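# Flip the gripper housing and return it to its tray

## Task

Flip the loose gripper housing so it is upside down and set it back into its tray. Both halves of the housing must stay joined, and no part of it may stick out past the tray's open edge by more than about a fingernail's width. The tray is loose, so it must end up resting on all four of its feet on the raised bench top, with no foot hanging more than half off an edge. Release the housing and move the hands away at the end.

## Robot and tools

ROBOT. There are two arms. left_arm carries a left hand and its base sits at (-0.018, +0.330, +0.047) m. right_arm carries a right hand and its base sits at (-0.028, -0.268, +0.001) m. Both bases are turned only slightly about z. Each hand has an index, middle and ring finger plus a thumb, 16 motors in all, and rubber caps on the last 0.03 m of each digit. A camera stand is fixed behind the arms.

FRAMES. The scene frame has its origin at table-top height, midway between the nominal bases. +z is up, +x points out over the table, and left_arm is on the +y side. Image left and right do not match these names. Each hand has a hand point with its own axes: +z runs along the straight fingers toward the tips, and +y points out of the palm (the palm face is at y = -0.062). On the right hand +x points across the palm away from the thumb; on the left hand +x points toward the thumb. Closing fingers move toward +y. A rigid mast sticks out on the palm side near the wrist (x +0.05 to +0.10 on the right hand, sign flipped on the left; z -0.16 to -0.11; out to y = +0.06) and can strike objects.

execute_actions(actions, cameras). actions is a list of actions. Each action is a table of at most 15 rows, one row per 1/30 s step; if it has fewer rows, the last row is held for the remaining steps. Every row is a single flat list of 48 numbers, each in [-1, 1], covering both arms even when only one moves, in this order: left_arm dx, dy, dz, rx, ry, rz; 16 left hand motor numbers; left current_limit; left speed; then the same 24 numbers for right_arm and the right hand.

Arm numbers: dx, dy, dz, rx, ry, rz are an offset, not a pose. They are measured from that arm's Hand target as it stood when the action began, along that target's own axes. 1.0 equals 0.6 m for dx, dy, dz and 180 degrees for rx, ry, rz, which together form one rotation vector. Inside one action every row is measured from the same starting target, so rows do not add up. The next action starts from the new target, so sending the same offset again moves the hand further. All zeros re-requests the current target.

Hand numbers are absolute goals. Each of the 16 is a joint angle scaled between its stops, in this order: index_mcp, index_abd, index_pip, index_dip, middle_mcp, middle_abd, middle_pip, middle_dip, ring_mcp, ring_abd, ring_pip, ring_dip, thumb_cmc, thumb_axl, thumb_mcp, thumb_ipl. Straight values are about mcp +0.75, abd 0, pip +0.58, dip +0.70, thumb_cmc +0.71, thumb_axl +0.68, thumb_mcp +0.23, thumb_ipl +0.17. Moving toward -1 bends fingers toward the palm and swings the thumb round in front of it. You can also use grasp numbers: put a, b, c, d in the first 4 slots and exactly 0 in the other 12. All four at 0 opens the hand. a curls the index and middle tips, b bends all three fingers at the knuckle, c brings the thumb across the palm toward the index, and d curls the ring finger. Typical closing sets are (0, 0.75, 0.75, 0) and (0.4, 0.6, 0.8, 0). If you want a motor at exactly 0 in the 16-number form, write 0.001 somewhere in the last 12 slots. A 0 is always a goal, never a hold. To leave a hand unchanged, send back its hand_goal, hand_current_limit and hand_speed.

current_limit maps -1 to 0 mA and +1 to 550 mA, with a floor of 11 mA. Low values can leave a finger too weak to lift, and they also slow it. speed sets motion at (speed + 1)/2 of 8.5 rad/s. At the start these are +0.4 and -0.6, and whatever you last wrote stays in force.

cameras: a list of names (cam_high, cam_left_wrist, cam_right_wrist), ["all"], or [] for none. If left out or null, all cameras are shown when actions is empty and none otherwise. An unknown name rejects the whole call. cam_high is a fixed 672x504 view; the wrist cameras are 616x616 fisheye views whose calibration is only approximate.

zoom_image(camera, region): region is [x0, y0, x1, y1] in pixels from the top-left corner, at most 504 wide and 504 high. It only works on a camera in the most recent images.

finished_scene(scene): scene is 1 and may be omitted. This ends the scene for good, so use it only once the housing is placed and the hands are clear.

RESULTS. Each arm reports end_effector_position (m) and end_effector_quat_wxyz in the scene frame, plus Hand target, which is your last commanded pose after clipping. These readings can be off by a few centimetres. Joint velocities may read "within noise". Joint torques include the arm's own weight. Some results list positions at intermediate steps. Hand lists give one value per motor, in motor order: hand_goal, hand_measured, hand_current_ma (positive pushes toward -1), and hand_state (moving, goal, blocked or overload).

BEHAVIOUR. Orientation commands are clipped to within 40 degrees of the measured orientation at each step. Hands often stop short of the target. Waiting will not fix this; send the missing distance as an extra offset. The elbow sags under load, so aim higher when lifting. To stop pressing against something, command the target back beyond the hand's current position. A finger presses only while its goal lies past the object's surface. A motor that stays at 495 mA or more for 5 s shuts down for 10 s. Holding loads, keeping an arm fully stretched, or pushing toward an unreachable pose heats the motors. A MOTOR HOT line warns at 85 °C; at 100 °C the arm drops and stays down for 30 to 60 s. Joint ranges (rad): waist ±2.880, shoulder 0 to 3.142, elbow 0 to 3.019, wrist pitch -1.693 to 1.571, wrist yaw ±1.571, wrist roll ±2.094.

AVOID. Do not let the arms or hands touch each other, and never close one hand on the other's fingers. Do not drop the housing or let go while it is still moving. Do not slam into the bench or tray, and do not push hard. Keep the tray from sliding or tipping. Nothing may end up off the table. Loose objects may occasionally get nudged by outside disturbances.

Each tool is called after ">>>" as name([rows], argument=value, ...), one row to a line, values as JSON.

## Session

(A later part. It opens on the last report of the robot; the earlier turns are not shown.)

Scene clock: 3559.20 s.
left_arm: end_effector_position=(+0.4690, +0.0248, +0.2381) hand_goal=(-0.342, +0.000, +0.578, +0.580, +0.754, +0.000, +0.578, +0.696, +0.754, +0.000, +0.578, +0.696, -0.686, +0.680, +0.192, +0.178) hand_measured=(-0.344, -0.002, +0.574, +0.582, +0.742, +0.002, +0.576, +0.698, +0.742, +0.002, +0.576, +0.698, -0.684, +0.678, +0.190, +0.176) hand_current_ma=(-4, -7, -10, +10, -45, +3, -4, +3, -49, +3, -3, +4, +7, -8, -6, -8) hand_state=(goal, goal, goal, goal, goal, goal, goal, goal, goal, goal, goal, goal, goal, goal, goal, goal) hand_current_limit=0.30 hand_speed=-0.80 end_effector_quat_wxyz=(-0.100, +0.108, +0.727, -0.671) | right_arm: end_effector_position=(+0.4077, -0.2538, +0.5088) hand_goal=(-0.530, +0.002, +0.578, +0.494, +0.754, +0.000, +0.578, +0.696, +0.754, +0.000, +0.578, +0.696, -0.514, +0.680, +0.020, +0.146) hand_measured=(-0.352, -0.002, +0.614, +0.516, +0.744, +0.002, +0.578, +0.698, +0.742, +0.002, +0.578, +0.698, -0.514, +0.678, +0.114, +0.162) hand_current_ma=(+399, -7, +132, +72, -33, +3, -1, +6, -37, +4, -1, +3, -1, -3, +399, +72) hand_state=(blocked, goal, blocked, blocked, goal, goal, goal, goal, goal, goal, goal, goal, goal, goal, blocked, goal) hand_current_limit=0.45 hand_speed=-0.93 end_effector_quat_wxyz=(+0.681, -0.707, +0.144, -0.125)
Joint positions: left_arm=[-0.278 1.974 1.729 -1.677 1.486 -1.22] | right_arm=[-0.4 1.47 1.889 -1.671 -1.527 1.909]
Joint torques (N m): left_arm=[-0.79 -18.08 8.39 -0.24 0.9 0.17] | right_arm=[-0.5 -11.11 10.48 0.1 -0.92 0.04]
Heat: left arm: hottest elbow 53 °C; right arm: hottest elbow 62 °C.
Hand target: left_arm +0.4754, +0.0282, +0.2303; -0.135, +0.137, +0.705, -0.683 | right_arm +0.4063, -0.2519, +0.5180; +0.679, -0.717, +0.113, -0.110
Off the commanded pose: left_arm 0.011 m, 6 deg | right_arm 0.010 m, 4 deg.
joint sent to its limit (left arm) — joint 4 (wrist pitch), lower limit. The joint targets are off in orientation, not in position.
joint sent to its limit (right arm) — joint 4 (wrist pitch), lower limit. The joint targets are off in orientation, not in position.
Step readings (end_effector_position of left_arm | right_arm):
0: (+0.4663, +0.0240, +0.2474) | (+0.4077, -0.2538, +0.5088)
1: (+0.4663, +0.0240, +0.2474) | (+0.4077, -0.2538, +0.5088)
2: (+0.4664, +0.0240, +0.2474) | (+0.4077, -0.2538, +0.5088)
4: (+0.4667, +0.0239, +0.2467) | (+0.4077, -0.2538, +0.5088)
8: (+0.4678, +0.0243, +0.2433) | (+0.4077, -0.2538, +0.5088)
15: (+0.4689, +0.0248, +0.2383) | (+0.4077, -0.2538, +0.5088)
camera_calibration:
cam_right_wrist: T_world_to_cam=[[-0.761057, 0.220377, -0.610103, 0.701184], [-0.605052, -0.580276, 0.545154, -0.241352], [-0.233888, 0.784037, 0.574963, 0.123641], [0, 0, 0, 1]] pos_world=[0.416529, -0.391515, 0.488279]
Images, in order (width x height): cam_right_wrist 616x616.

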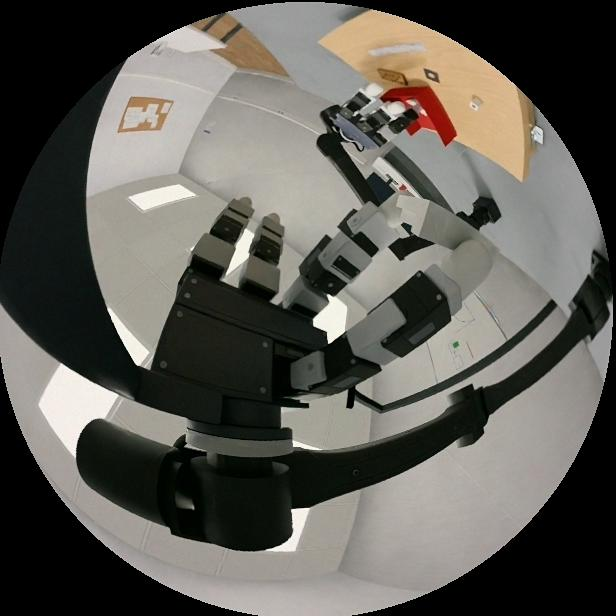

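>>> execute_actions([
  [[0.044,-0.0037,0.0023,0,0,0,-0.342,0,0.577,0.58,0.754,0,0.577,0.696,0.754,0,0.577,0.696,-0.686,0.68,0.191,0.178,0.3,-0.8,0,0,0,0,0,0,-0.53,0.001,0.577,0.493,0.754,0,0.577,0.696,0.754,0,0.577,0.696,-0.514,0.68,0.02,0.146,0.45,-0.93]],
], cameras=["cam_right_wrist","cam_high"])

>>> zoom_image(camera="cam_right_wrist", region=[380, 75, 440, 135])

>>> zoom_image(camera="cam_high", region=[295, 205, 395, 305])

Scene clock: 3568.50 s.
left_arm: end_effector_position=(+0.4501, +0.0321, +0.2315) hand_goal=(-0.342, +0.000, +0.578, +0.580, +0.754, +0.000, +0.578, +0.696, +0.754, +0.000, +0.578, +0.696, -0.686, +0.680, +0.192, +0.178) hand_measured=(-0.342, -0.016, +0.576, +0.580, +0.742, +0.002, +0.576, +0.698, +0.742, +0.002, +0.576, +0.698, -0.684, +0.678, +0.190, +0.176) hand_current_ma=(+0, -52, -4, -2, -48, +3, -5, +3, -51, +3, -4, +4, +7, -8, -6, -8) hand_state=(goal, goal, goal, goal, goal, goal, goal, goal, goal, goal, goal, goal, goal, goal, goal, goal) hand_current_limit=0.30 hand_speed=-0.80 end_effector_quat_wxyz=(-0.105, +0.102, +0.727, -0.670) | right_arm: end_effector_position=(+0.4077, -0.2538, +0.5088) hand_goal=(-0.530, +0.002, +0.578, +0.494, +0.754, +0.000, +0.578, +0.696, +0.754, +0.000, +0.578, +0.696, -0.514, +0.680, +0.020, +0.146) hand_measured=(-0.352, -0.002, +0.614, +0.516, +0.744, +0.002, +0.578, +0.698, +0.742, +0.002, +0.578, +0.698, -0.514, +0.678, +0.114, +0.162) hand_current_ma=(+399, -7, +132, +72, -33, +3, -1, +6, -37, +4, -1, +3, -1, -3, +399, +72) hand_state=(blocked, goal, blocked, blocked, goal, goal, goal, goal, goal, goal, goal, goal, goal, goal, blocked, goal) hand_current_limit=0.45 hand_speed=-0.93 end_effector_quat_wxyz=(+0.681, -0.707, +0.144, -0.125)
Joint positions: left_arm=[-0.274 1.938 1.651 -1.677 1.485 -1.193] | right_arm=[-0.4 1.47 1.889 -1.671 -1.527 1.909]
Joint torques (N m): left_arm=[-0.32 -19.55 7.3 -0.25 0.71 0.25] | right_arm=[-0.56 -10.64 10.54 0.17 -0.95 0.01]
Heat: left arm: hottest elbow 53 °C; right arm: hottest elbow 62 °C.
Hand target: left_arm +0.4504, +0.0368, +0.2326; -0.135, +0.137, +0.705, -0.683 | right_arm +0.4063, -0.2519, +0.5180; +0.679, -0.717, +0.113, -0.110
Off the commanded pose: left_arm 0.005 m, 6 deg | right_arm 0.010 m, 4 deg.
joint sent to its limit (left arm) — joint 4 (wrist pitch), lower limit. The joint targets are off in orientation, not in position.
joint sent to its limit (right arm) — joint 4 (wrist pitch), lower limit. The joint targets are off in orientation, not in position.
Step readings (end_effector_position of left_arm | right_arm):
0: (+0.4690, +0.0248, +0.2381) | (+0.4077, -0.2538, +0.5088)
1: (+0.4690, +0.0248, +0.2380) | (+0.4077, -0.2538, +0.5088)
2: (+0.4679, +0.0251, +0.2365) | (+0.4077, -0.2538, +0.5088)
4: (+0.4624, +0.0268, +0.2325) | (+0.4077, -0.2538, +0.5088)
8: (+0.4533, +0.0305, +0.2321) | (+0.4077, -0.2538, +0.5088)
15: (+0.4500, +0.0321, +0.2315) | (+0.4077, -0.2538, +0.5088)
camera_calibration:
cam_right_wrist: T_world_to_cam=[[-0.761057, 0.220377, -0.610103, 0.701184], [-0.605052, -0.580276, 0.545154, -0.241352], [-0.233888, 0.784037, 0.574963, 0.123641], [0, 0, 0, 1]] pos_world=[0.416529, -0.391515, 0.488279]
Images, in order (width x height): cam_high 672x504, cam_right_wrist 616x616.

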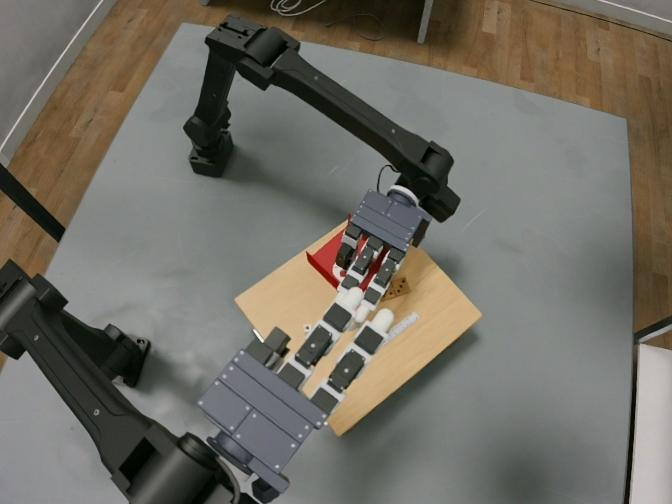

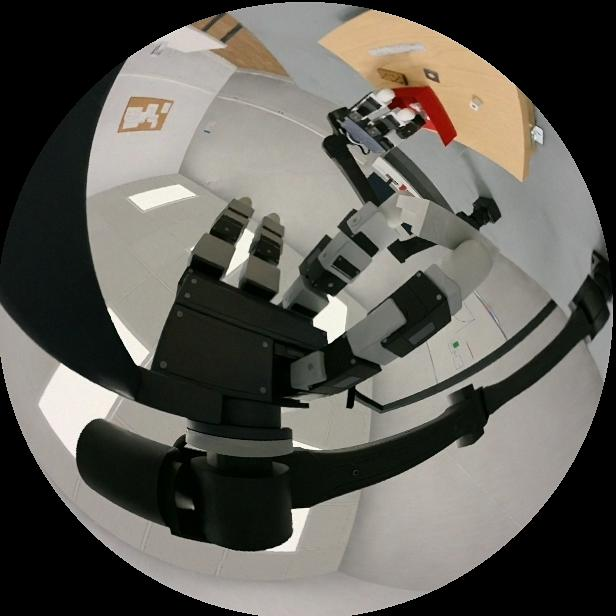

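Scaled by 8.400 from the camera's 616x616 image, which has a finer 880x880 frame.

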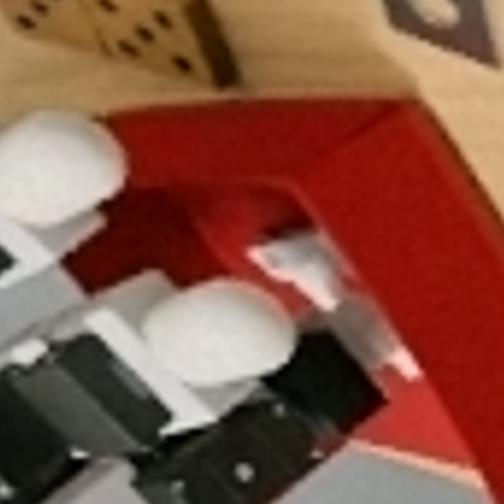

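Scaled by 5.040 from the camera's 672x504 image, which has a finer 960x720 frame.

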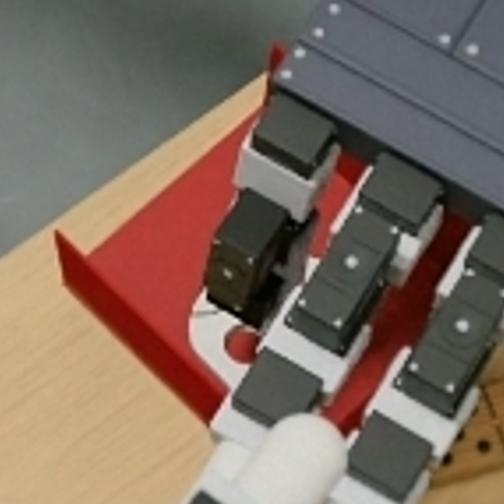

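>>> execute_actions([
  [[-0.014,0,-0.0335,0,0,0,-0.342,0,0.577,0.58,0.754,0,0.577,0.696,0.754,0,0.577,0.696,-0.686,0.68,0.191,0.178,0.3,-0.8,0,0,0,0,0,0,-0.53,0.001,0.577,0.493,0.754,0,0.577,0.696,0.754,0,0.577,0.696,-0.514,0.68,0.02,0.146,0.45,-0.93]],
], cameras=["cam_right_wrist","cam_high"])

>>> zoom_image(camera="cam_right_wrist", region=[380, 75, 440, 135])

>>> zoom_image(camera="cam_high", region=[295, 205, 395, 305])

Scene clock: 3590.80 s.
left_arm: end_effector_position=(+0.4587, +0.0472, +0.2306) hand_goal=(-0.342, +0.000, +0.578, +0.580, +0.754, +0.000, +0.578, +0.696, +0.754, +0.000, +0.578, +0.696, -0.686, +0.680, +0.192, +0.178) hand_measured=(-0.318, +0.002, +0.592, +0.586, +0.742, +0.002, +0.576, +0.698, +0.742, +0.002, +0.576, +0.698, -0.684, +0.678, +0.190, +0.176) hand_current_ma=(+100, +7, +56, +22, -48, +3, -5, +3, -51, +3, -4, +4, +7, -8, -6, -8) hand_state=(blocked, goal, goal, goal, goal, goal, goal, goal, goal, goal, goal, goal, goal, goal, goal, goal) hand_current_limit=0.30 hand_speed=-0.80 end_effector_quat_wxyz=(-0.096, +0.092, +0.731, -0.670) | right_arm: end_effector_position=(+0.4077, -0.2538, +0.5088) hand_goal=(-0.530, +0.002, +0.578, +0.494, +0.754, +0.000, +0.578, +0.696, +0.754, +0.000, +0.578, +0.696, -0.514, +0.680, +0.020, +0.146) hand_measured=(-0.352, -0.002, +0.614, +0.516, +0.744, +0.002, +0.578, +0.698, +0.742, +0.002, +0.578, +0.698, -0.514, +0.678, +0.114, +0.162) hand_current_ma=(+399, -7, +132, +72, -33, +3, -1, +6, -37, +4, -1, +3, -1, -3, +399, +72) hand_state=(blocked, goal, blocked, blocked, goal, goal, goal, goal, goal, goal, goal, goal, goal, goal, blocked, goal) hand_current_limit=0.45 hand_speed=-0.93 end_effector_quat_wxyz=(+0.681, -0.707, +0.144, -0.125)
Joint positions: left_arm=[-0.243 1.938 1.651 -1.677 1.479 -1.193] | right_arm=[-0.4 1.47 1.889 -1.671 -1.527 1.909]
Joint torques (N m): left_arm=[-0.09 -19.02 9.22 -0.34 0.38 0.07] | right_arm=[-0.5 -10.99 10.58 0.06 -0.92 0.04]
Heat: left arm: hottest elbow 52 °C; right arm: hottest elbow 62 °C.
Hand target: left_arm +0.4658, +0.0523, +0.2332; -0.135, +0.137, +0.705, -0.683 | right_arm +0.4063, -0.2519, +0.5180; +0.679, -0.717, +0.113, -0.110
Off the commanded pose: left_arm 0.009 m, 8 deg | right_arm 0.010 m, 4 deg.
joint sent to its limit (left arm) — joint 4 (wrist pitch), lower limit. The joint targets are off in orientation, not in position.
joint sent to its limit (right arm) — joint 4 (wrist pitch), lower limit. The joint targets are off in orientation, not in position.
Step readings (end_effector_position of left_arm | right_arm):
0: (+0.4501, +0.0321, +0.2315) | (+0.4077, -0.2538, +0.5088)
1: (+0.4502, +0.0323, +0.2315) | (+0.4077, -0.2538, +0.5088)
2: (+0.4505, +0.0329, +0.2314) | (+0.4077, -0.2538, +0.5088)
4: (+0.4515, +0.0348, +0.2310) | (+0.4077, -0.2538, +0.5088)
8: (+0.4555, +0.0417, +0.2307) | (+0.4077, -0.2538, +0.5088)
15: (+0.4588, +0.0472, +0.2306) | (+0.4077, -0.2538, +0.5088)
camera_calibration:
cam_right_wrist: T_world_to_cam=[[-0.761057, 0.220377, -0.610103, 0.701184], [-0.605052, -0.580276, 0.545154, -0.241352], [-0.233888, 0.784037, 0.574963, 0.123641], [0, 0, 0, 1]] pos_world=[0.416529, -0.391515, 0.488279]
Images, in order (width x height): cam_high 672x504, cam_right_wrist 616x616.

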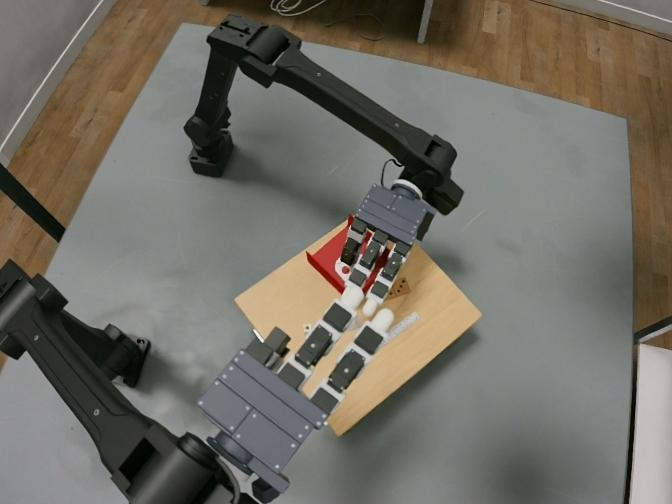

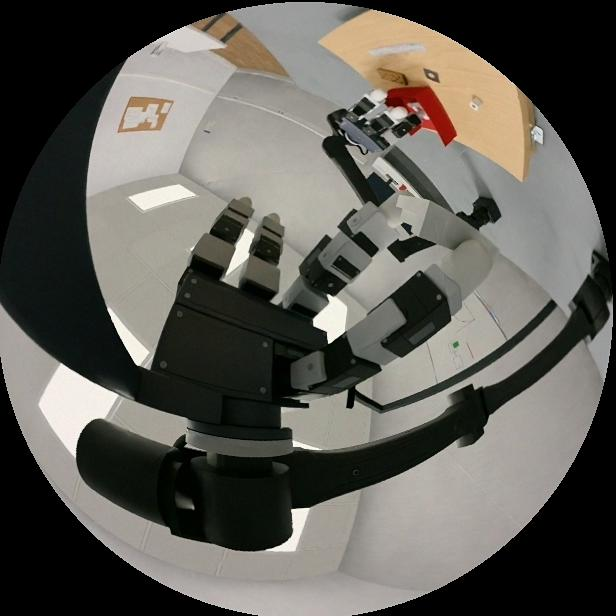

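Scaled by 8.400 from the camera's 616x616 image, which has a finer 880x880 frame.

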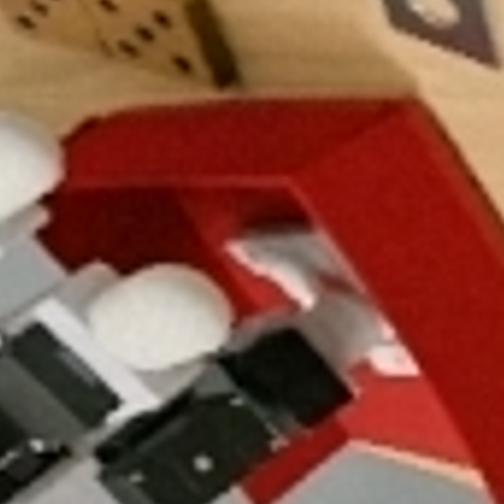

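Scaled by 5.040 from the camera's 672x504 image, which has a finer 960x720 frame.

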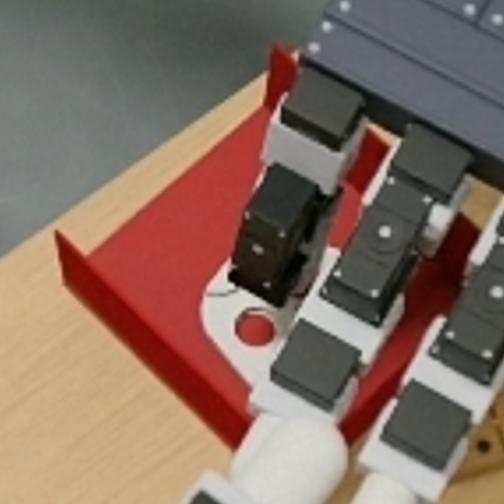

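>>> execute_actions([
  [[-0.004,0,-0.02,0,0,0,-0.342,0,0.577,0.58,0.754,0,0.577,0.696,0.754,0,0.577,0.696,-0.686,0.68,0.191,0.178,0.3,-0.8,0,0,0,0,0,0,-0.53,0.001,0.577,0.493,0.754,0,0.577,0.696,0.754,0,0.577,0.696,-0.514,0.68,0.02,0.146,0.45,-0.93]],
  [[0.04,0,0.0,0,0,0,-0.342,0,0.577,0.58,0.754,0,0.577,0.696,0.754,0,0.577,0.696,-0.686,0.68,0.191,0.178,0.3,-0.8,0,0,0,0,0,0,-0.53,0.001,0.577,0.493,0.754,0,0.577,0.696,0.754,0,0.577,0.696,-0.514,0.68,0.02,0.146,0.45,-0.93]],
], cameras=["cam_right_wrist","cam_high"])

>>> zoom_image(camera="cam_right_wrist", region=[380, 75, 440, 135])

>>> zoom_image(camera="cam_high", region=[295, 205, 395, 305])

Scene clock: 3599.50 s.
left_arm: end_effector_position=(+0.4489, +0.0676, +0.2259) hand_goal=(-0.342, +0.000, +0.578, +0.580, +0.754, +0.000, +0.578, +0.696, +0.754, +0.000, +0.578, +0.696, -0.686, +0.680, +0.192, +0.178) hand_measured=(-0.342, -0.004, +0.580, +0.584, +0.742, +0.002, +0.576, +0.698, +0.742, +0.002, +0.576, +0.698, -0.684, +0.678, +0.190, +0.176) hand_current_ma=(+3, -14, +8, +10, -48, +3, -5, +3, -51, +3, -4, +4, +5, -8, -6, -8) hand_state=(goal, goal, goal, goal, goal, goal, goal, goal, goal, goal, goal, goal, goal, goal, goal, goal) hand_current_limit=0.30 hand_speed=-0.80 end_effector_quat_wxyz=(-0.092, +0.085, +0.740, -0.660) | right_arm: end_effector_position=(+0.4077, -0.2538, +0.5088) hand_goal=(-0.530, +0.002, +0.578, +0.494, +0.754, +0.000, +0.578, +0.696, +0.754, +0.000, +0.578, +0.696, -0.514, +0.680, +0.020, +0.146) hand_measured=(-0.352, -0.002, +0.614, +0.516, +0.744, +0.002, +0.578, +0.698, +0.742, +0.002, +0.578, +0.698, -0.514, +0.678, +0.114, +0.162) hand_current_ma=(+399, -7, +132, +72, -33, +3, -1, +6, -37, +4, -1, +3, -1, -3, +399, +72) hand_state=(blocked, goal, blocked, blocked, goal, goal, goal, goal, goal, goal, goal, goal, goal, goal, blocked, goal) hand_current_limit=0.45 hand_speed=-0.93 end_effector_quat_wxyz=(+0.681, -0.707, +0.144, -0.125)
Joint positions: left_arm=[-0.215 1.903 1.593 -1.677 1.45 -1.177] | right_arm=[-0.4 1.47 1.889 -1.671 -1.527 1.909]
Joint torques (N m): left_arm=[-0.85 -20.31 7.41 -0.5 0.85 0.19] | right_arm=[-0.38 -11.22 10.54 0.17 -0.94 0.03]
Heat: left arm: hottest elbow 53 °C; right arm: hottest elbow 62 °C.
Hand target: left_arm +0.4503, +0.0716, +0.2337; -0.135, +0.137, +0.705, -0.683 | right_arm +0.4063, -0.2519, +0.5180; +0.679, -0.717, +0.113, -0.110
Off the commanded pose: left_arm 0.009 m, 9 deg | right_arm 0.010 m, 4 deg.
joint sent to its limit (left arm) — joint 4 (wrist pitch), lower limit. The joint targets are off in orientation, not in position.
joint sent to its limit (right arm) — joint 4 (wrist pitch), lower limit. The joint targets are off in orientation, not in position.
Step readings (end_effector_position of left_arm | right_arm):
0: (+0.4587, +0.0472, +0.2306) | (+0.4077, -0.2538, +0.5088)
1: (+0.4587, +0.0472, +0.2306) | (+0.4077, -0.2538, +0.5088)
2: (+0.4588, +0.0475, +0.2304) | (+0.4077, -0.2538, +0.5088)
4: (+0.4591, +0.0483, +0.2303) | (+0.4077, -0.2538, +0.5088)
8: (+0.4606, +0.0515, +0.2300) | (+0.4077, -0.2538, +0.5088)
15: (+0.4629, +0.0560, +0.2296) | (+0.4077, -0.2538, +0.5088)
16: (+0.4631, +0.0565, +0.2294) | (+0.4077, -0.2538, +0.5088)
17: (+0.4631, +0.0573, +0.2297) | (+0.4077, -0.2538, +0.5088)
19: (+0.4602, +0.0603, +0.2278) | (+0.4077, -0.2538, +0.5088)
23: (+0.4521, +0.0655, +0.2257) | (+0.4077, -0.2538, +0.5088)
30: (+0.4491, +0.0676, +0.2263) | (+0.4077, -0.2538, +0.5088)
camera_calibration:
cam_right_wrist: T_world_to_cam=[[-0.761057, 0.220377, -0.610103, 0.701184], [-0.605052, -0.580276, 0.545154, -0.241352], [-0.233888, 0.784037, 0.574963, 0.123641], [0, 0, 0, 1]] pos_world=[0.416529, -0.391515, 0.488279]
Images, in order (width x height): cam_high 672x504, cam_right_wrist 616x616.

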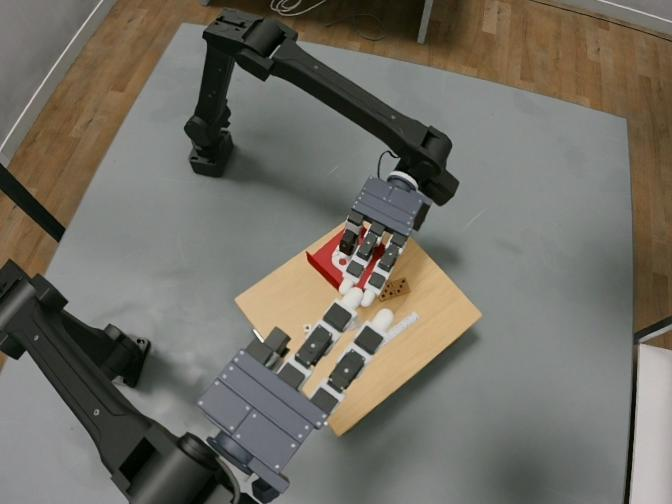

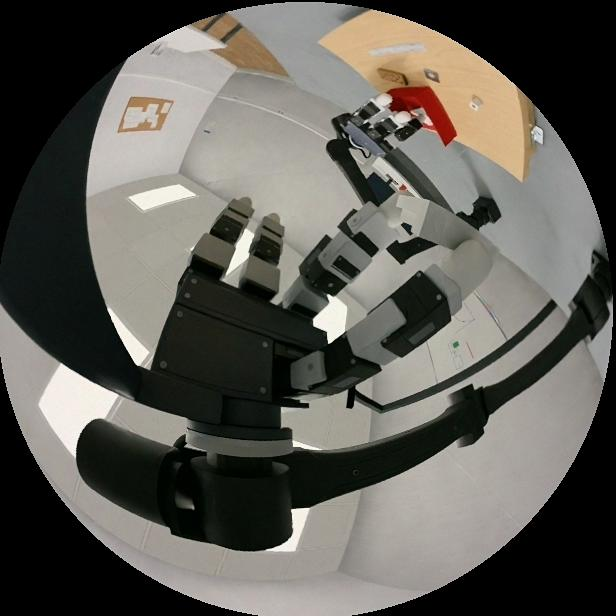

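Scaled by 8.400 from the camera's 616x616 image, which has a finer 880x880 frame.

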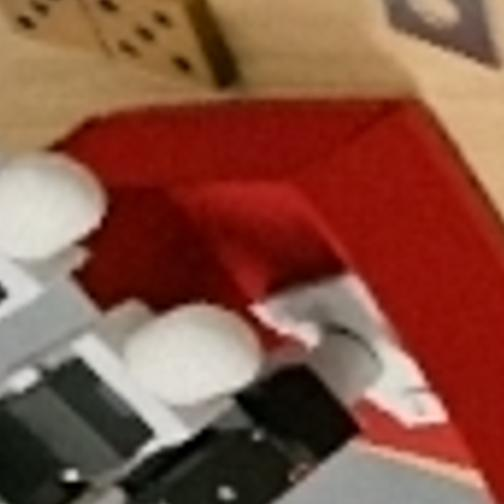

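Scaled by 5.040 from the camera's 672x504 image, which has a finer 960x720 frame.

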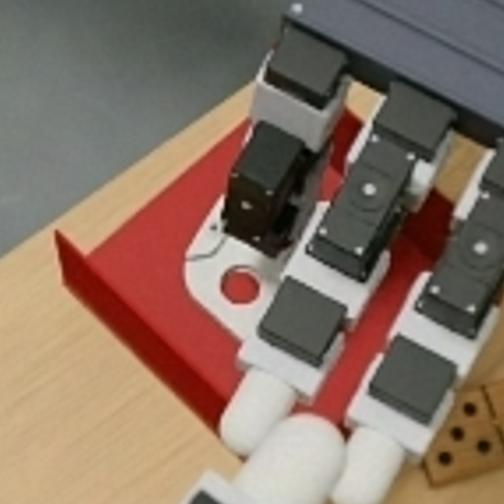

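>>> execute_actions([
  [[0.0253,-0.01,-0.0039,0,0,0,-0.342,0,0.577,0.58,0.754,0,0.577,0.696,0.754,0,0.577,0.696,-0.686,0.68,0.191,0.178,0.3,-0.8,0,0,0,0,0,0,-0.53,0.001,0.577,0.493,0.754,0,0.577,0.696,0.754,0,0.577,0.696,-0.514,0.68,0.02,0.146,0.45,-0.93]],
  [[0.0253,0,-0.0039,0,0,0,-0.342,0,0.577,0.58,0.754,0,0.577,0.696,0.754,0,0.577,0.696,-0.686,0.68,0.191,0.178,0.3,-0.8,0,0,0,0,0,0,-0.53,0.001,0.577,0.493,0.754,0,0.577,0.696,0.754,0,0.577,0.696,-0.514,0.68,0.02,0.146,0.45,-0.93]],
], cameras=["cam_right_wrist","cam_high"])

>>> zoom_image(camera="cam_right_wrist", region=[380, 75, 440, 135])

>>> zoom_image(camera="cam_high", region=[295, 205, 395, 305])

Scene clock: 3612.47 s.
left_arm: end_effector_position=(+0.4224, +0.0832, +0.2329) hand_goal=(-0.342, +0.000, +0.578, +0.580, +0.754, +0.000, +0.578, +0.696, +0.754, +0.000, +0.578, +0.696, -0.686, +0.680, +0.192, +0.178) hand_measured=(-0.342, -0.004, +0.580, +0.584, +0.742, +0.002, +0.576, +0.698, +0.742, +0.002, +0.576, +0.698, -0.684, +0.678, +0.190, +0.176) hand_current_ma=(+2, -10, +8, +10, -48, +3, -5, +3, -51, +3, -4, +4, +5, -8, -6, -8) hand_state=(goal, goal, goal, goal, goal, goal, goal, goal, goal, goal, goal, goal, goal, goal, goal, goal) hand_current_limit=0.30 hand_speed=-0.80 end_effector_quat_wxyz=(-0.088, +0.082, +0.745, -0.657) | right_arm: end_effector_position=(+0.4077, -0.2538, +0.5088) hand_goal=(-0.530, +0.002, +0.578, +0.494, +0.754, +0.000, +0.578, +0.696, +0.754, +0.000, +0.578, +0.696, -0.514, +0.680, +0.020, +0.146) hand_measured=(-0.352, -0.002, +0.614, +0.516, +0.744, +0.002, +0.578, +0.698, +0.742, +0.002, +0.578, +0.698, -0.514, +0.678, +0.114, +0.162) hand_current_ma=(+399, -7, +132, +72, -33, +3, -1, +6, -37, +4, -1, +3, -1, -3, +399, +72) hand_state=(blocked, goal, blocked, blocked, goal, goal, goal, goal, goal, goal, goal, goal, goal, goal, blocked, goal) hand_current_limit=0.45 hand_speed=-0.93 end_effector_quat_wxyz=(+0.681, -0.707, +0.144, -0.125)
Joint positions: left_arm=[-0.198 1.821 1.496 -1.677 1.435 -1.159] | right_arm=[-0.4 1.47 1.889 -1.671 -1.527 1.909]
Joint torques (N m): left_arm=[-1.38 -18.43 7.66 -0.43 0.89 0.19] | right_arm=[-0.32 -11.05 10.59 0.13 -0.94 0.03]
Heat: left arm: hottest elbow 51 °C; right arm: hottest elbow 62 °C.
Hand target: left_arm +0.4240, +0.0872, +0.2400; -0.135, +0.137, +0.705, -0.683 | right_arm +0.4063, -0.2519, +0.5180; +0.679, -0.717, +0.113, -0.110
Off the commanded pose: left_arm 0.008 m, 10 deg | right_arm 0.010 m, 4 deg.
joint sent to its limit (left arm) — joint 4 (wrist pitch), lower limit. The joint targets are off in orientation, not in position.
joint sent to its limit (right arm) — joint 4 (wrist pitch), lower limit. The joint targets are off in orientation, not in position.
Step readings (end_effector_position of left_arm | right_arm):
0: (+0.4489, +0.0676, +0.2259) | (+0.4077, -0.2538, +0.5088)
1: (+0.4488, +0.0677, +0.2257) | (+0.4077, -0.2538, +0.5088)
2: (+0.4477, +0.0679, +0.2255) | (+0.4077, -0.2538, +0.5088)
4: (+0.4436, +0.0694, +0.2254) | (+0.4077, -0.2538, +0.5088)
8: (+0.4363, +0.0733, +0.2280) | (+0.4077, -0.2538, +0.5088)
15: (+0.4357, +0.0750, +0.2340) | (+0.4077, -0.2538, +0.5088)
16: (+0.4355, +0.0750, +0.2337) | (+0.4077, -0.2538, +0.5088)
17: (+0.4346, +0.0754, +0.2333) | (+0.4077, -0.2538, +0.5088)
19: (+0.4299, +0.0771, +0.2313) | (+0.4077, -0.2538, +0.5088)
23: (+0.4230, +0.0811, +0.2309) | (+0.4077, -0.2538, +0.5088)
30: (+0.4227, +0.0831, +0.2334) | (+0.4077, -0.2538, +0.5088)
camera_calibration:
cam_right_wrist: T_world_to_cam=[[-0.761057, 0.220377, -0.610103, 0.701184], [-0.605052, -0.580276, 0.545154, -0.241352], [-0.233888, 0.784037, 0.574963, 0.123641], [0, 0, 0, 1]] pos_world=[0.416529, -0.391515, 0.488279]
Images, in order (width x height): cam_high 672x504, cam_right_wrist 616x616.

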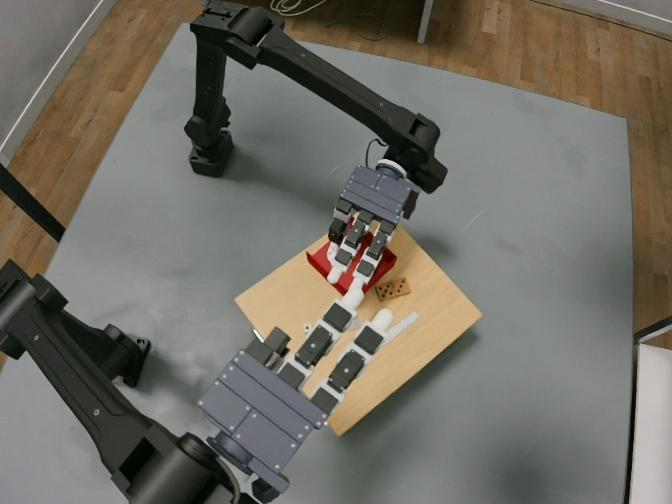

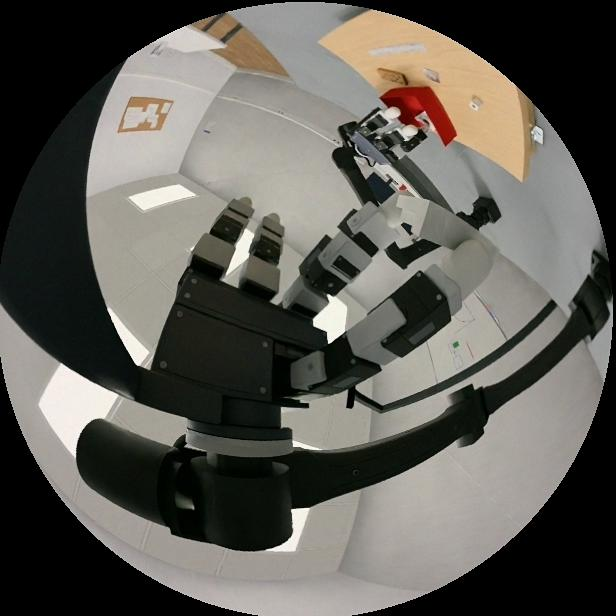

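Scaled by 8.400 from the camera's 616x616 image, which has a finer 880x880 frame.

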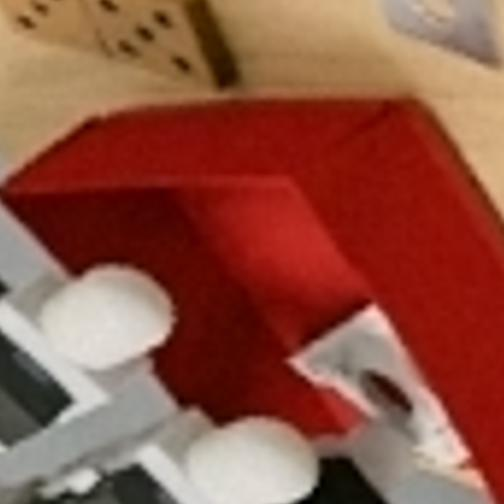

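Scaled by 5.040 from the camera's 672x504 image, which has a finer 960x720 frame.

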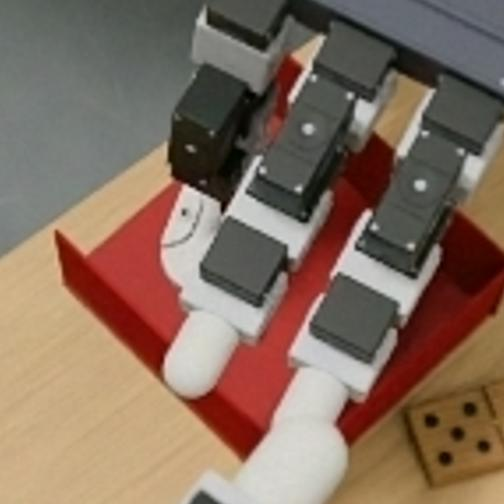

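>>> execute_actions([
  [[0,-0.04,0,0,0,0,-0.342,0,0.577,0.58,0.754,0,0.577,0.696,0.754,0,0.577,0.696,-0.686,0.68,0.191,0.178,0.3,-0.8,0,0,0,0,0,0,-0.53,0.001,0.577,0.493,0.754,0,0.577,0.696,0.754,0,0.577,0.696,-0.514,0.68,0.02,0.146,0.45,-0.93]],
  [[-0.0477,0,0.0354,0,0,0,-0.342,0,0.577,0.58,0.754,0,0.577,0.696,0.754,0,0.577,0.696,-0.686,0.68,0.191,0.178,0.3,-0.8,0,0,0,0,0,0,-0.53,0.001,0.577,0.493,0.754,0,0.577,0.696,0.754,0,0.577,0.696,-0.514,0.68,0.02,0.146,0.45,-0.93]],
], cameras=["cam_right_wrist","cam_high"])

>>> zoom_image(camera="cam_right_wrist", region=[380, 75, 440, 135])

>>> zoom_image(camera="cam_high", region=[295, 205, 395, 305])

Scene clock: 3627.63 s.
left_arm: end_effector_position=(+0.4298, +0.0595, +0.2555) hand_goal=(-0.342, +0.000, +0.578, +0.580, +0.754, +0.000, +0.578, +0.696, +0.754, +0.000, +0.578, +0.696, -0.686, +0.680, +0.192, +0.178) hand_measured=(-0.342, -0.002, +0.580, +0.582, +0.742, +0.002, +0.576, +0.698, +0.742, +0.002, +0.576, +0.698, -0.684, +0.678, +0.190, +0.176) hand_current_ma=(+0, -8, +7, +10, -48, +3, -5, +3, -51, +3, -4, +4, +5, -8, -6, -8) hand_state=(goal, goal, goal, goal, goal, goal, goal, goal, goal, goal, goal, goal, goal, goal, goal, goal) hand_current_limit=0.30 hand_speed=-0.80 end_effector_quat_wxyz=(-0.090, +0.096, +0.736, -0.665) | right_arm: end_effector_position=(+0.4077, -0.2538, +0.5088) hand_goal=(-0.530, +0.002, +0.578, +0.494, +0.754, +0.000, +0.578, +0.696, +0.754, +0.000, +0.578, +0.696, -0.514, +0.680, +0.020, +0.146) hand_measured=(-0.352, -0.002, +0.614, +0.516, +0.744, +0.002, +0.578, +0.698, +0.742, +0.002, +0.578, +0.698, -0.514, +0.678, +0.114, +0.162) hand_current_ma=(+399, -7, +132, +72, -33, +3, -1, +6, -37, +4, -1, +3, -1, -3, +399, +72) hand_state=(blocked, goal, blocked, blocked, goal, goal, goal, goal, goal, goal, goal, goal, goal, goal, blocked, goal) hand_current_limit=0.45 hand_speed=-0.93 end_effector_quat_wxyz=(+0.681, -0.707, +0.144, -0.125)
Joint positions: left_arm=[-0.236 1.83 1.566 -1.677 1.463 -1.203] | right_arm=[-0.4 1.47 1.889 -1.671 -1.527 1.909]
Joint torques (N m): left_arm=[-1.55 -16.09 11.55 -0.36 1.12 -0.21] | right_arm=[-0.5 -10.99 10.52 0.09 -0.93 0.02]
Heat: left arm: hottest shoulder 51 °C; right arm: hottest elbow 62 °C.
Hand target: left_arm +0.4422, +0.0560, +0.2633; -0.135, +0.137, +0.705, -0.683 | right_arm +0.4063, -0.2519, +0.5180; +0.679, -0.717, +0.113, -0.110
Off the commanded pose: left_arm 0.015 m, 8 deg | right_arm 0.010 m, 4 deg.
joint sent to its limit (left arm) — joint 4 (wrist pitch), lower limit. The joint targets are off in orientation, not in position.
joint sent to its limit (right arm) — joint 4 (wrist pitch), lower limit. The joint targets are off in orientation, not in position.
Step readings (end_effector_position of left_arm | right_arm):
0: (+0.4224, +0.0832, +0.2329) | (+0.4077, -0.2538, +0.5088)
1: (+0.4224, +0.0832, +0.2329) | (+0.4077, -0.2538, +0.5088)
2: (+0.4223, +0.0832, +0.2334) | (+0.4077, -0.2538, +0.5088)
4: (+0.4221, +0.0833, +0.2350) | (+0.4077, -0.2538, +0.5088)
8: (+0.4204, +0.0836, +0.2428) | (+0.4077, -0.2538, +0.5088)
15: (+0.4185, +0.0840, +0.2513) | (+0.4077, -0.2538, +0.5088)
16: (+0.4184, +0.0839, +0.2514) | (+0.4077, -0.2538, +0.5088)
17: (+0.4185, +0.0830, +0.2522) | (+0.4077, -0.2538, +0.5088)
19: (+0.4202, +0.0786, +0.2543) | (+0.4077, -0.2538, +0.5088)
23: (+0.4302, +0.0683, +0.2590) | (+0.4077, -0.2538, +0.5088)
30: (+0.4296, +0.0596, +0.2557) | (+0.4077, -0.2538, +0.5088)
camera_calibration:
cam_right_wrist: T_world_to_cam=[[-0.761057, 0.220377, -0.610103, 0.701184], [-0.605052, -0.580276, 0.545154, -0.241352], [-0.233888, 0.784037, 0.574963, 0.123641], [0, 0, 0, 1]] pos_world=[0.416529, -0.391515, 0.488279]
Images, in order (width x height): cam_high 672x504, cam_right_wrist 616x616.

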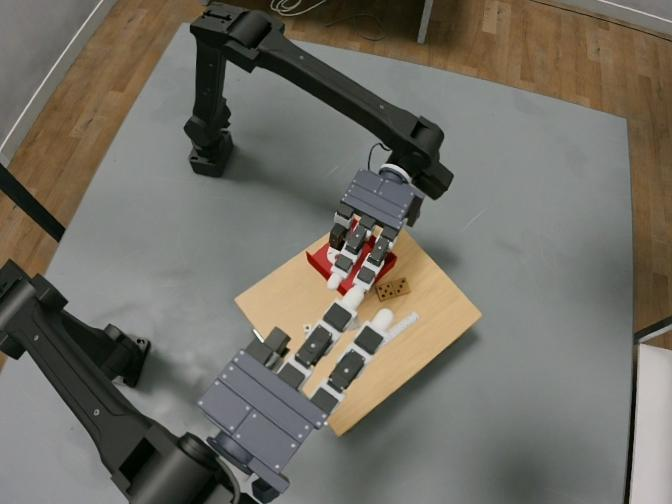

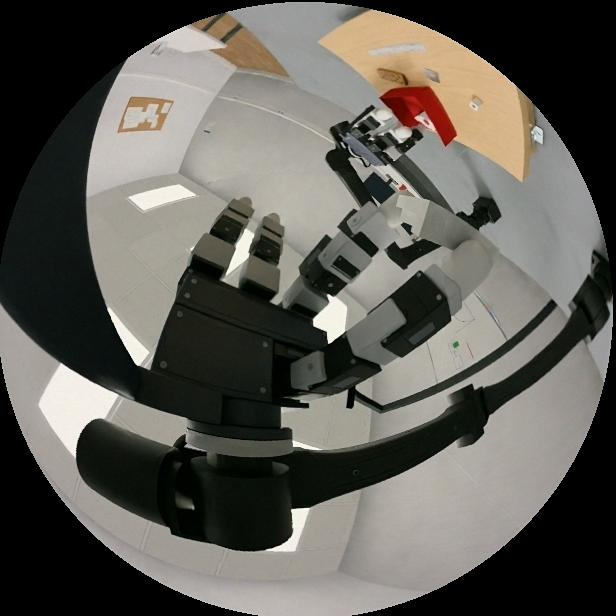

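Scaled by 8.400 from the camera's 616x616 image, which has a finer 880x880 frame.

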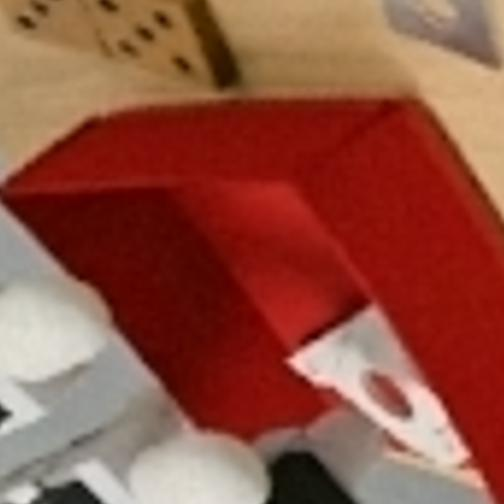

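Scaled by 5.040 from the camera's 672x504 image, which has a finer 960x720 frame.

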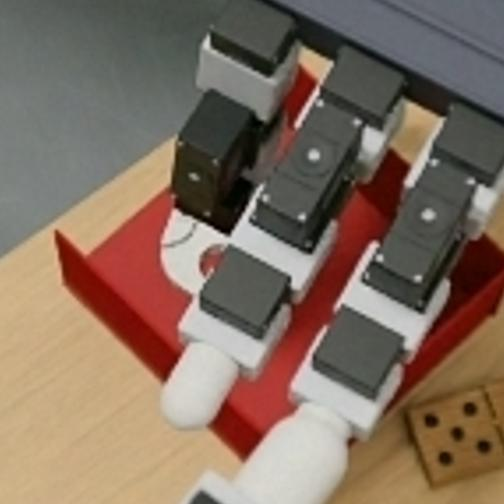

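>>> execute_actions([
  [[0.0093,0.028,0.0038,0,0,0,-0.342,0,0.577,0.58,0.754,0,0.577,0.696,0.754,0,0.577,0.696,-0.686,0.68,0.191,0.178,0.3,-0.8,0,0,0,0,0,0,-0.53,0.001,0.577,0.493,0.754,0,0.577,0.696,0.754,0,0.577,0.696,-0.514,0.68,0.02,0.146,0.45,-0.93]],
  [[0,0.02,0,0,0,0,-0.342,0,0.577,0.58,0.754,0,0.577,0.696,0.754,0,0.577,0.696,-0.686,0.68,0.191,0.178,0.3,-0.8,0,0,0,0,0,0,-0.53,0.001,0.577,0.493,0.754,0,0.577,0.696,0.754,0,0.577,0.696,-0.514,0.68,0.02,0.146,0.45,-0.93]],
], cameras=["cam_right_wrist"])

>>> zoom_image(camera="cam_right_wrist", region=[380, 75, 440, 135])

Scene clock: 3640.37 s.
left_arm: end_effector_position=(+0.4345, +0.0584, +0.2421) hand_goal=(-0.342, +0.000, +0.578, +0.580, +0.754, +0.000, +0.578, +0.696, +0.754, +0.000, +0.578, +0.696, -0.686, +0.680, +0.192, +0.178) hand_measured=(-0.342, -0.002, +0.580, +0.582, +0.742, +0.002, +0.576, +0.698, +0.742, +0.002, +0.576, +0.698, -0.684, +0.678, +0.190, +0.176) hand_current_ma=(+0, -8, +7, +10, -48, +3, -5, +3, -51, +3, -4, +4, +5, -8, -6, -8) hand_state=(goal, goal, goal, goal, goal, goal, goal, goal, goal, goal, goal, goal, goal, goal, goal, goal) hand_current_limit=0.30 hand_speed=-0.80 end_effector_quat_wxyz=(-0.088, +0.100, +0.735, -0.665) | right_arm: end_effector_position=(+0.4077, -0.2538, +0.5088) hand_goal=(-0.530, +0.002, +0.578, +0.494, +0.754, +0.000, +0.578, +0.696, +0.754, +0.000, +0.578, +0.696, -0.514, +0.680, +0.020, +0.146) hand_measured=(-0.352, -0.002, +0.614, +0.516, +0.744, +0.002, +0.578, +0.698, +0.742, +0.002, +0.578, +0.698, -0.514, +0.678, +0.114, +0.162) hand_current_ma=(+399, -7, +132, +72, -33, +3, -1, +6, -37, +4, -1, +3, -1, -3, +399, +72) hand_state=(blocked, goal, blocked, blocked, goal, goal, goal, goal, goal, goal, goal, goal, goal, goal, blocked, goal) hand_current_limit=0.45 hand_speed=-0.93 end_effector_quat_wxyz=(+0.681, -0.707, +0.144, -0.125)
Joint positions: left_arm=[-0.236 1.856 1.566 -1.677 1.463 -1.169] | right_arm=[-0.4 1.47 1.889 -1.671 -1.527 1.909]
Joint torques (N m): left_arm=[-1.14 -17.08 8.01 -0.29 0.97 0.24] | right_arm=[-0.5 -10.81 10.54 0.1 -0.95 0.01]
Heat: left arm: hottest elbow 54 °C; right arm: hottest elbow 62 °C.
Hand target: left_arm +0.4364, +0.0568, +0.2343; -0.135, +0.137, +0.705, -0.683 | right_arm +0.4063, -0.2519, +0.5180; +0.679, -0.717, +0.113, -0.110
Off the commanded pose: left_arm 0.008 m, 8 deg | right_arm 0.010 m, 4 deg.
joint sent to its limit (left arm) — joint 4 (wrist pitch), lower limit. The joint targets are off in orientation, not in position.
joint sent to its limit (right arm) — joint 4 (wrist pitch), lower limit. The joint targets are off in orientation, not in position.
Step readings (end_effector_position of left_arm | right_arm):
0: (+0.4298, +0.0595, +0.2555) | (+0.4077, -0.2538, +0.5088)
1: (+0.4298, +0.0595, +0.2555) | (+0.4077, -0.2538, +0.5088)
2: (+0.4298, +0.0595, +0.2555) | (+0.4077, -0.2538, +0.5088)
4: (+0.4299, +0.0595, +0.2551) | (+0.4077, -0.2538, +0.5088)
8: (+0.4304, +0.0594, +0.2532) | (+0.4077, -0.2538, +0.5088)
15: (+0.4311, +0.0592, +0.2510) | (+0.4077, -0.2538, +0.5088)
16: (+0.4311, +0.0592, +0.2510) | (+0.4077, -0.2538, +0.5088)
17: (+0.4314, +0.0591, +0.2507) | (+0.4077, -0.2538, +0.5088)
19: (+0.4319, +0.0590, +0.2500) | (+0.4077, -0.2538, +0.5088)
23: (+0.4333, +0.0587, +0.2462) | (+0.4077, -0.2538, +0.5088)
30: (+0.4344, +0.0584, +0.2422) | (+0.4077, -0.2538, +0.5088)
camera_calibration:
cam_right_wrist: T_world_to_cam=[[-0.761057, 0.220377, -0.610103, 0.701184], [-0.605052, -0.580276, 0.545154, -0.241352], [-0.233888, 0.784037, 0.574963, 0.123641], [0, 0, 0, 1]] pos_world=[0.416529, -0.391515, 0.488279]
Images, in order (width x height): cam_right_wrist 616x616.

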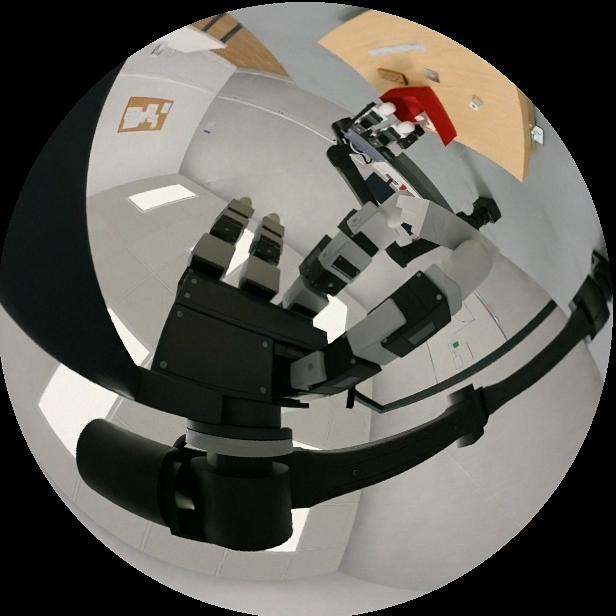

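Scaled by 8.400 from the camera's 616x616 image, which has a finer 880x880 frame.

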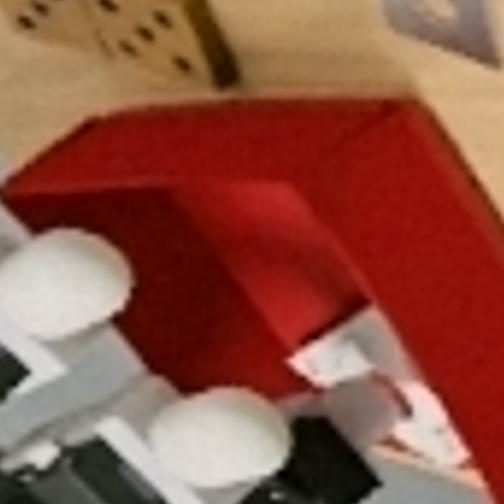

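>>> execute_actions([
  [[0.034,-0.003,-0.0113,0,0,0,-0.342,0,0.577,0.58,0.754,0,0.577,0.696,0.754,0,0.577,0.696,-0.686,0.68,0.191,0.178,0.3,-0.8,0,0,0,0,0,0,-0.53,0.001,0.577,0.493,0.754,0,0.577,0.696,0.754,0,0.577,0.696,-0.514,0.68,0.02,0.146,0.45,-0.93]],
], cameras=["cam_right_wrist","cam_high"])

>>> zoom_image(camera="cam_right_wrist", region=[380, 75, 440, 135])

>>> zoom_image(camera="cam_high", region=[295, 205, 395, 305])

Scene clock: 3647.10 s.
left_arm: end_effector_position=(+0.4187, +0.0666, +0.2305) hand_goal=(-0.342, +0.000, +0.578, +0.580, +0.754, +0.000, +0.578, +0.696, +0.754, +0.000, +0.578, +0.696, -0.686, +0.680, +0.192, +0.178) hand_measured=(-0.342, -0.006, +0.578, +0.580, +0.742, +0.002, +0.576, +0.698, +0.740, +0.002, +0.576, +0.698, -0.684, +0.678, +0.190, +0.176) hand_current_ma=(+0, -15, +1, +0, -49, +3, -5, +3, -52, +3, -4, +4, +6, -8, -6, -8) hand_state=(goal, goal, goal, goal, goal, goal, goal, goal, goal, goal, goal, goal, goal, goal, goal, goal) hand_current_limit=0.30 hand_speed=-0.80 end_effector_quat_wxyz=(-0.097, +0.090, +0.738, -0.661) | right_arm: end_effector_position=(+0.4077, -0.2538, +0.5088) hand_goal=(-0.530, +0.002, +0.578, +0.494, +0.754, +0.000, +0.578, +0.696, +0.754, +0.000, +0.578, +0.696, -0.514, +0.680, +0.020, +0.146) hand_measured=(-0.352, -0.002, +0.614, +0.516, +0.744, +0.002, +0.578, +0.698, +0.742, +0.002, +0.578, +0.698, -0.514, +0.678, +0.114, +0.162) hand_current_ma=(+399, -7, +132, +72, -33, +3, -1, +6, -37, +4, -1, +3, -1, -3, +399, +72) hand_state=(blocked, goal, blocked, blocked, goal, goal, goal, goal, goal, goal, goal, goal, goal, goal, blocked, goal) hand_current_limit=0.45 hand_speed=-0.93 end_effector_quat_wxyz=(+0.681, -0.707, +0.144, -0.125)
Joint positions: left_arm=[-0.229 1.837 1.504 -1.677 1.452 -1.153] | right_arm=[-0.4 1.47 1.889 -1.671 -1.527 1.909]
Joint torques (N m): left_arm=[-0.32 -18.61 7.47 -0.58 0.82 0.22] | right_arm=[-0.44 -10.81 10.58 0.14 -0.95 0.03]
Heat: left arm: hottest elbow 54 °C; right arm: hottest elbow 62 °C.
Hand target: left_arm +0.4200, +0.0707, +0.2364; -0.135, +0.137, +0.705, -0.683 | right_arm +0.4063, -0.2519, +0.5180; +0.679, -0.717, +0.113, -0.110
Off the commanded pose: left_arm 0.007 m, 8 deg | right_arm 0.010 m, 4 deg.
joint sent to its limit (left arm) — joint 4 (wrist pitch), lower limit. The joint targets are off in orientation, not in position.
joint sent to its limit (right arm) — joint 4 (wrist pitch), lower limit. The joint targets are off in orientation, not in position.
Step readings (end_effector_position of left_arm | right_arm):
0: (+0.4346, +0.0584, +0.2421) | (+0.4077, -0.2538, +0.5088)
1: (+0.4345, +0.0584, +0.2420) | (+0.4077, -0.2538, +0.5088)
2: (+0.4335, +0.0586, +0.2407) | (+0.4077, -0.2538, +0.5088)
4: (+0.4288, +0.0599, +0.2368) | (+0.4077, -0.2538, +0.5088)
8: (+0.4205, +0.0628, +0.2302) | (+0.4077, -0.2538, +0.5088)
15: (+0.4186, +0.0666, +0.2306) | (+0.4077, -0.2538, +0.5088)
camera_calibration:
cam_right_wrist: T_world_to_cam=[[-0.761057, 0.220377, -0.610103, 0.701184], [-0.605052, -0.580276, 0.545154, -0.241352], [-0.233888, 0.784037, 0.574963, 0.123641], [0, 0, 0, 1]] pos_world=[0.416529, -0.391515, 0.488279]
Images, in order (width x height): cam_high 672x504, cam_right_wrist 616x616.

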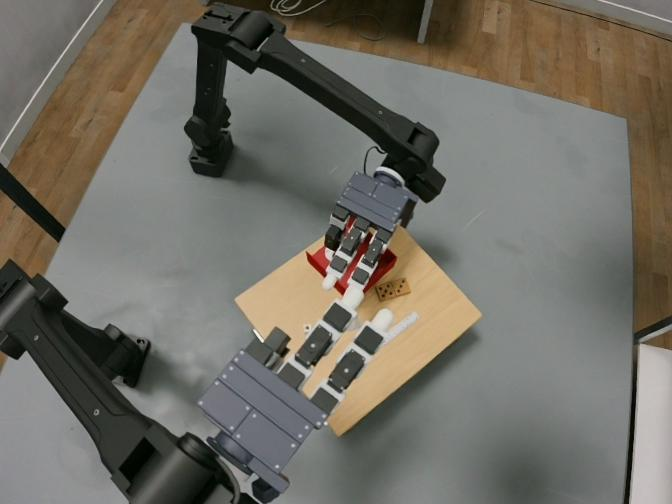

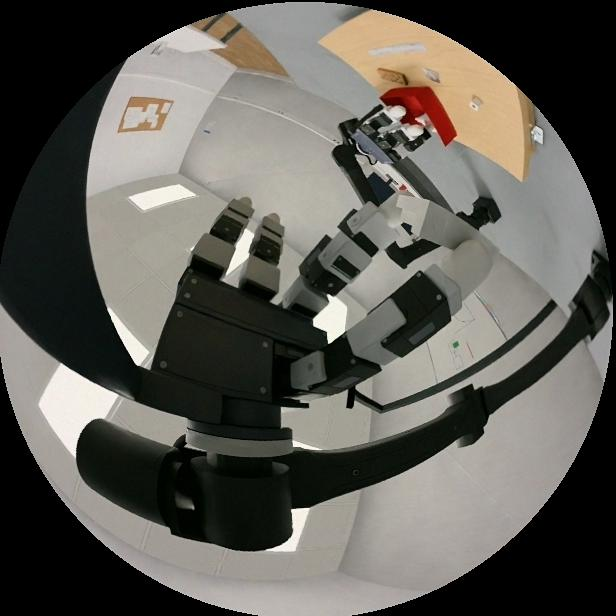

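Scaled by 8.400 from the camera's 616x616 image, which has a finer 880x880 frame.

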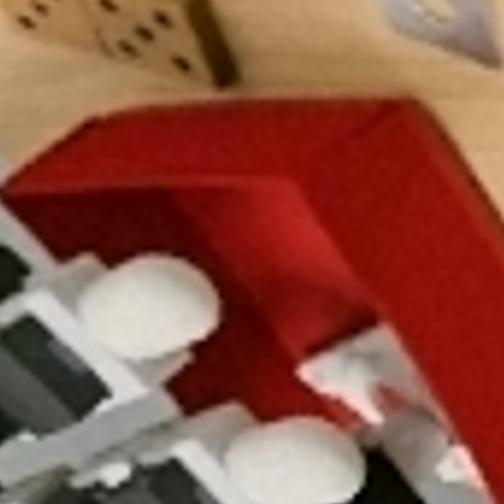

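Scaled by 5.040 from the camera's 672x504 image, which has a finer 960x720 frame.

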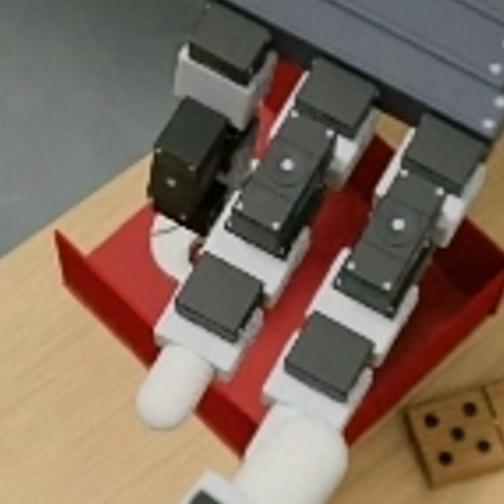

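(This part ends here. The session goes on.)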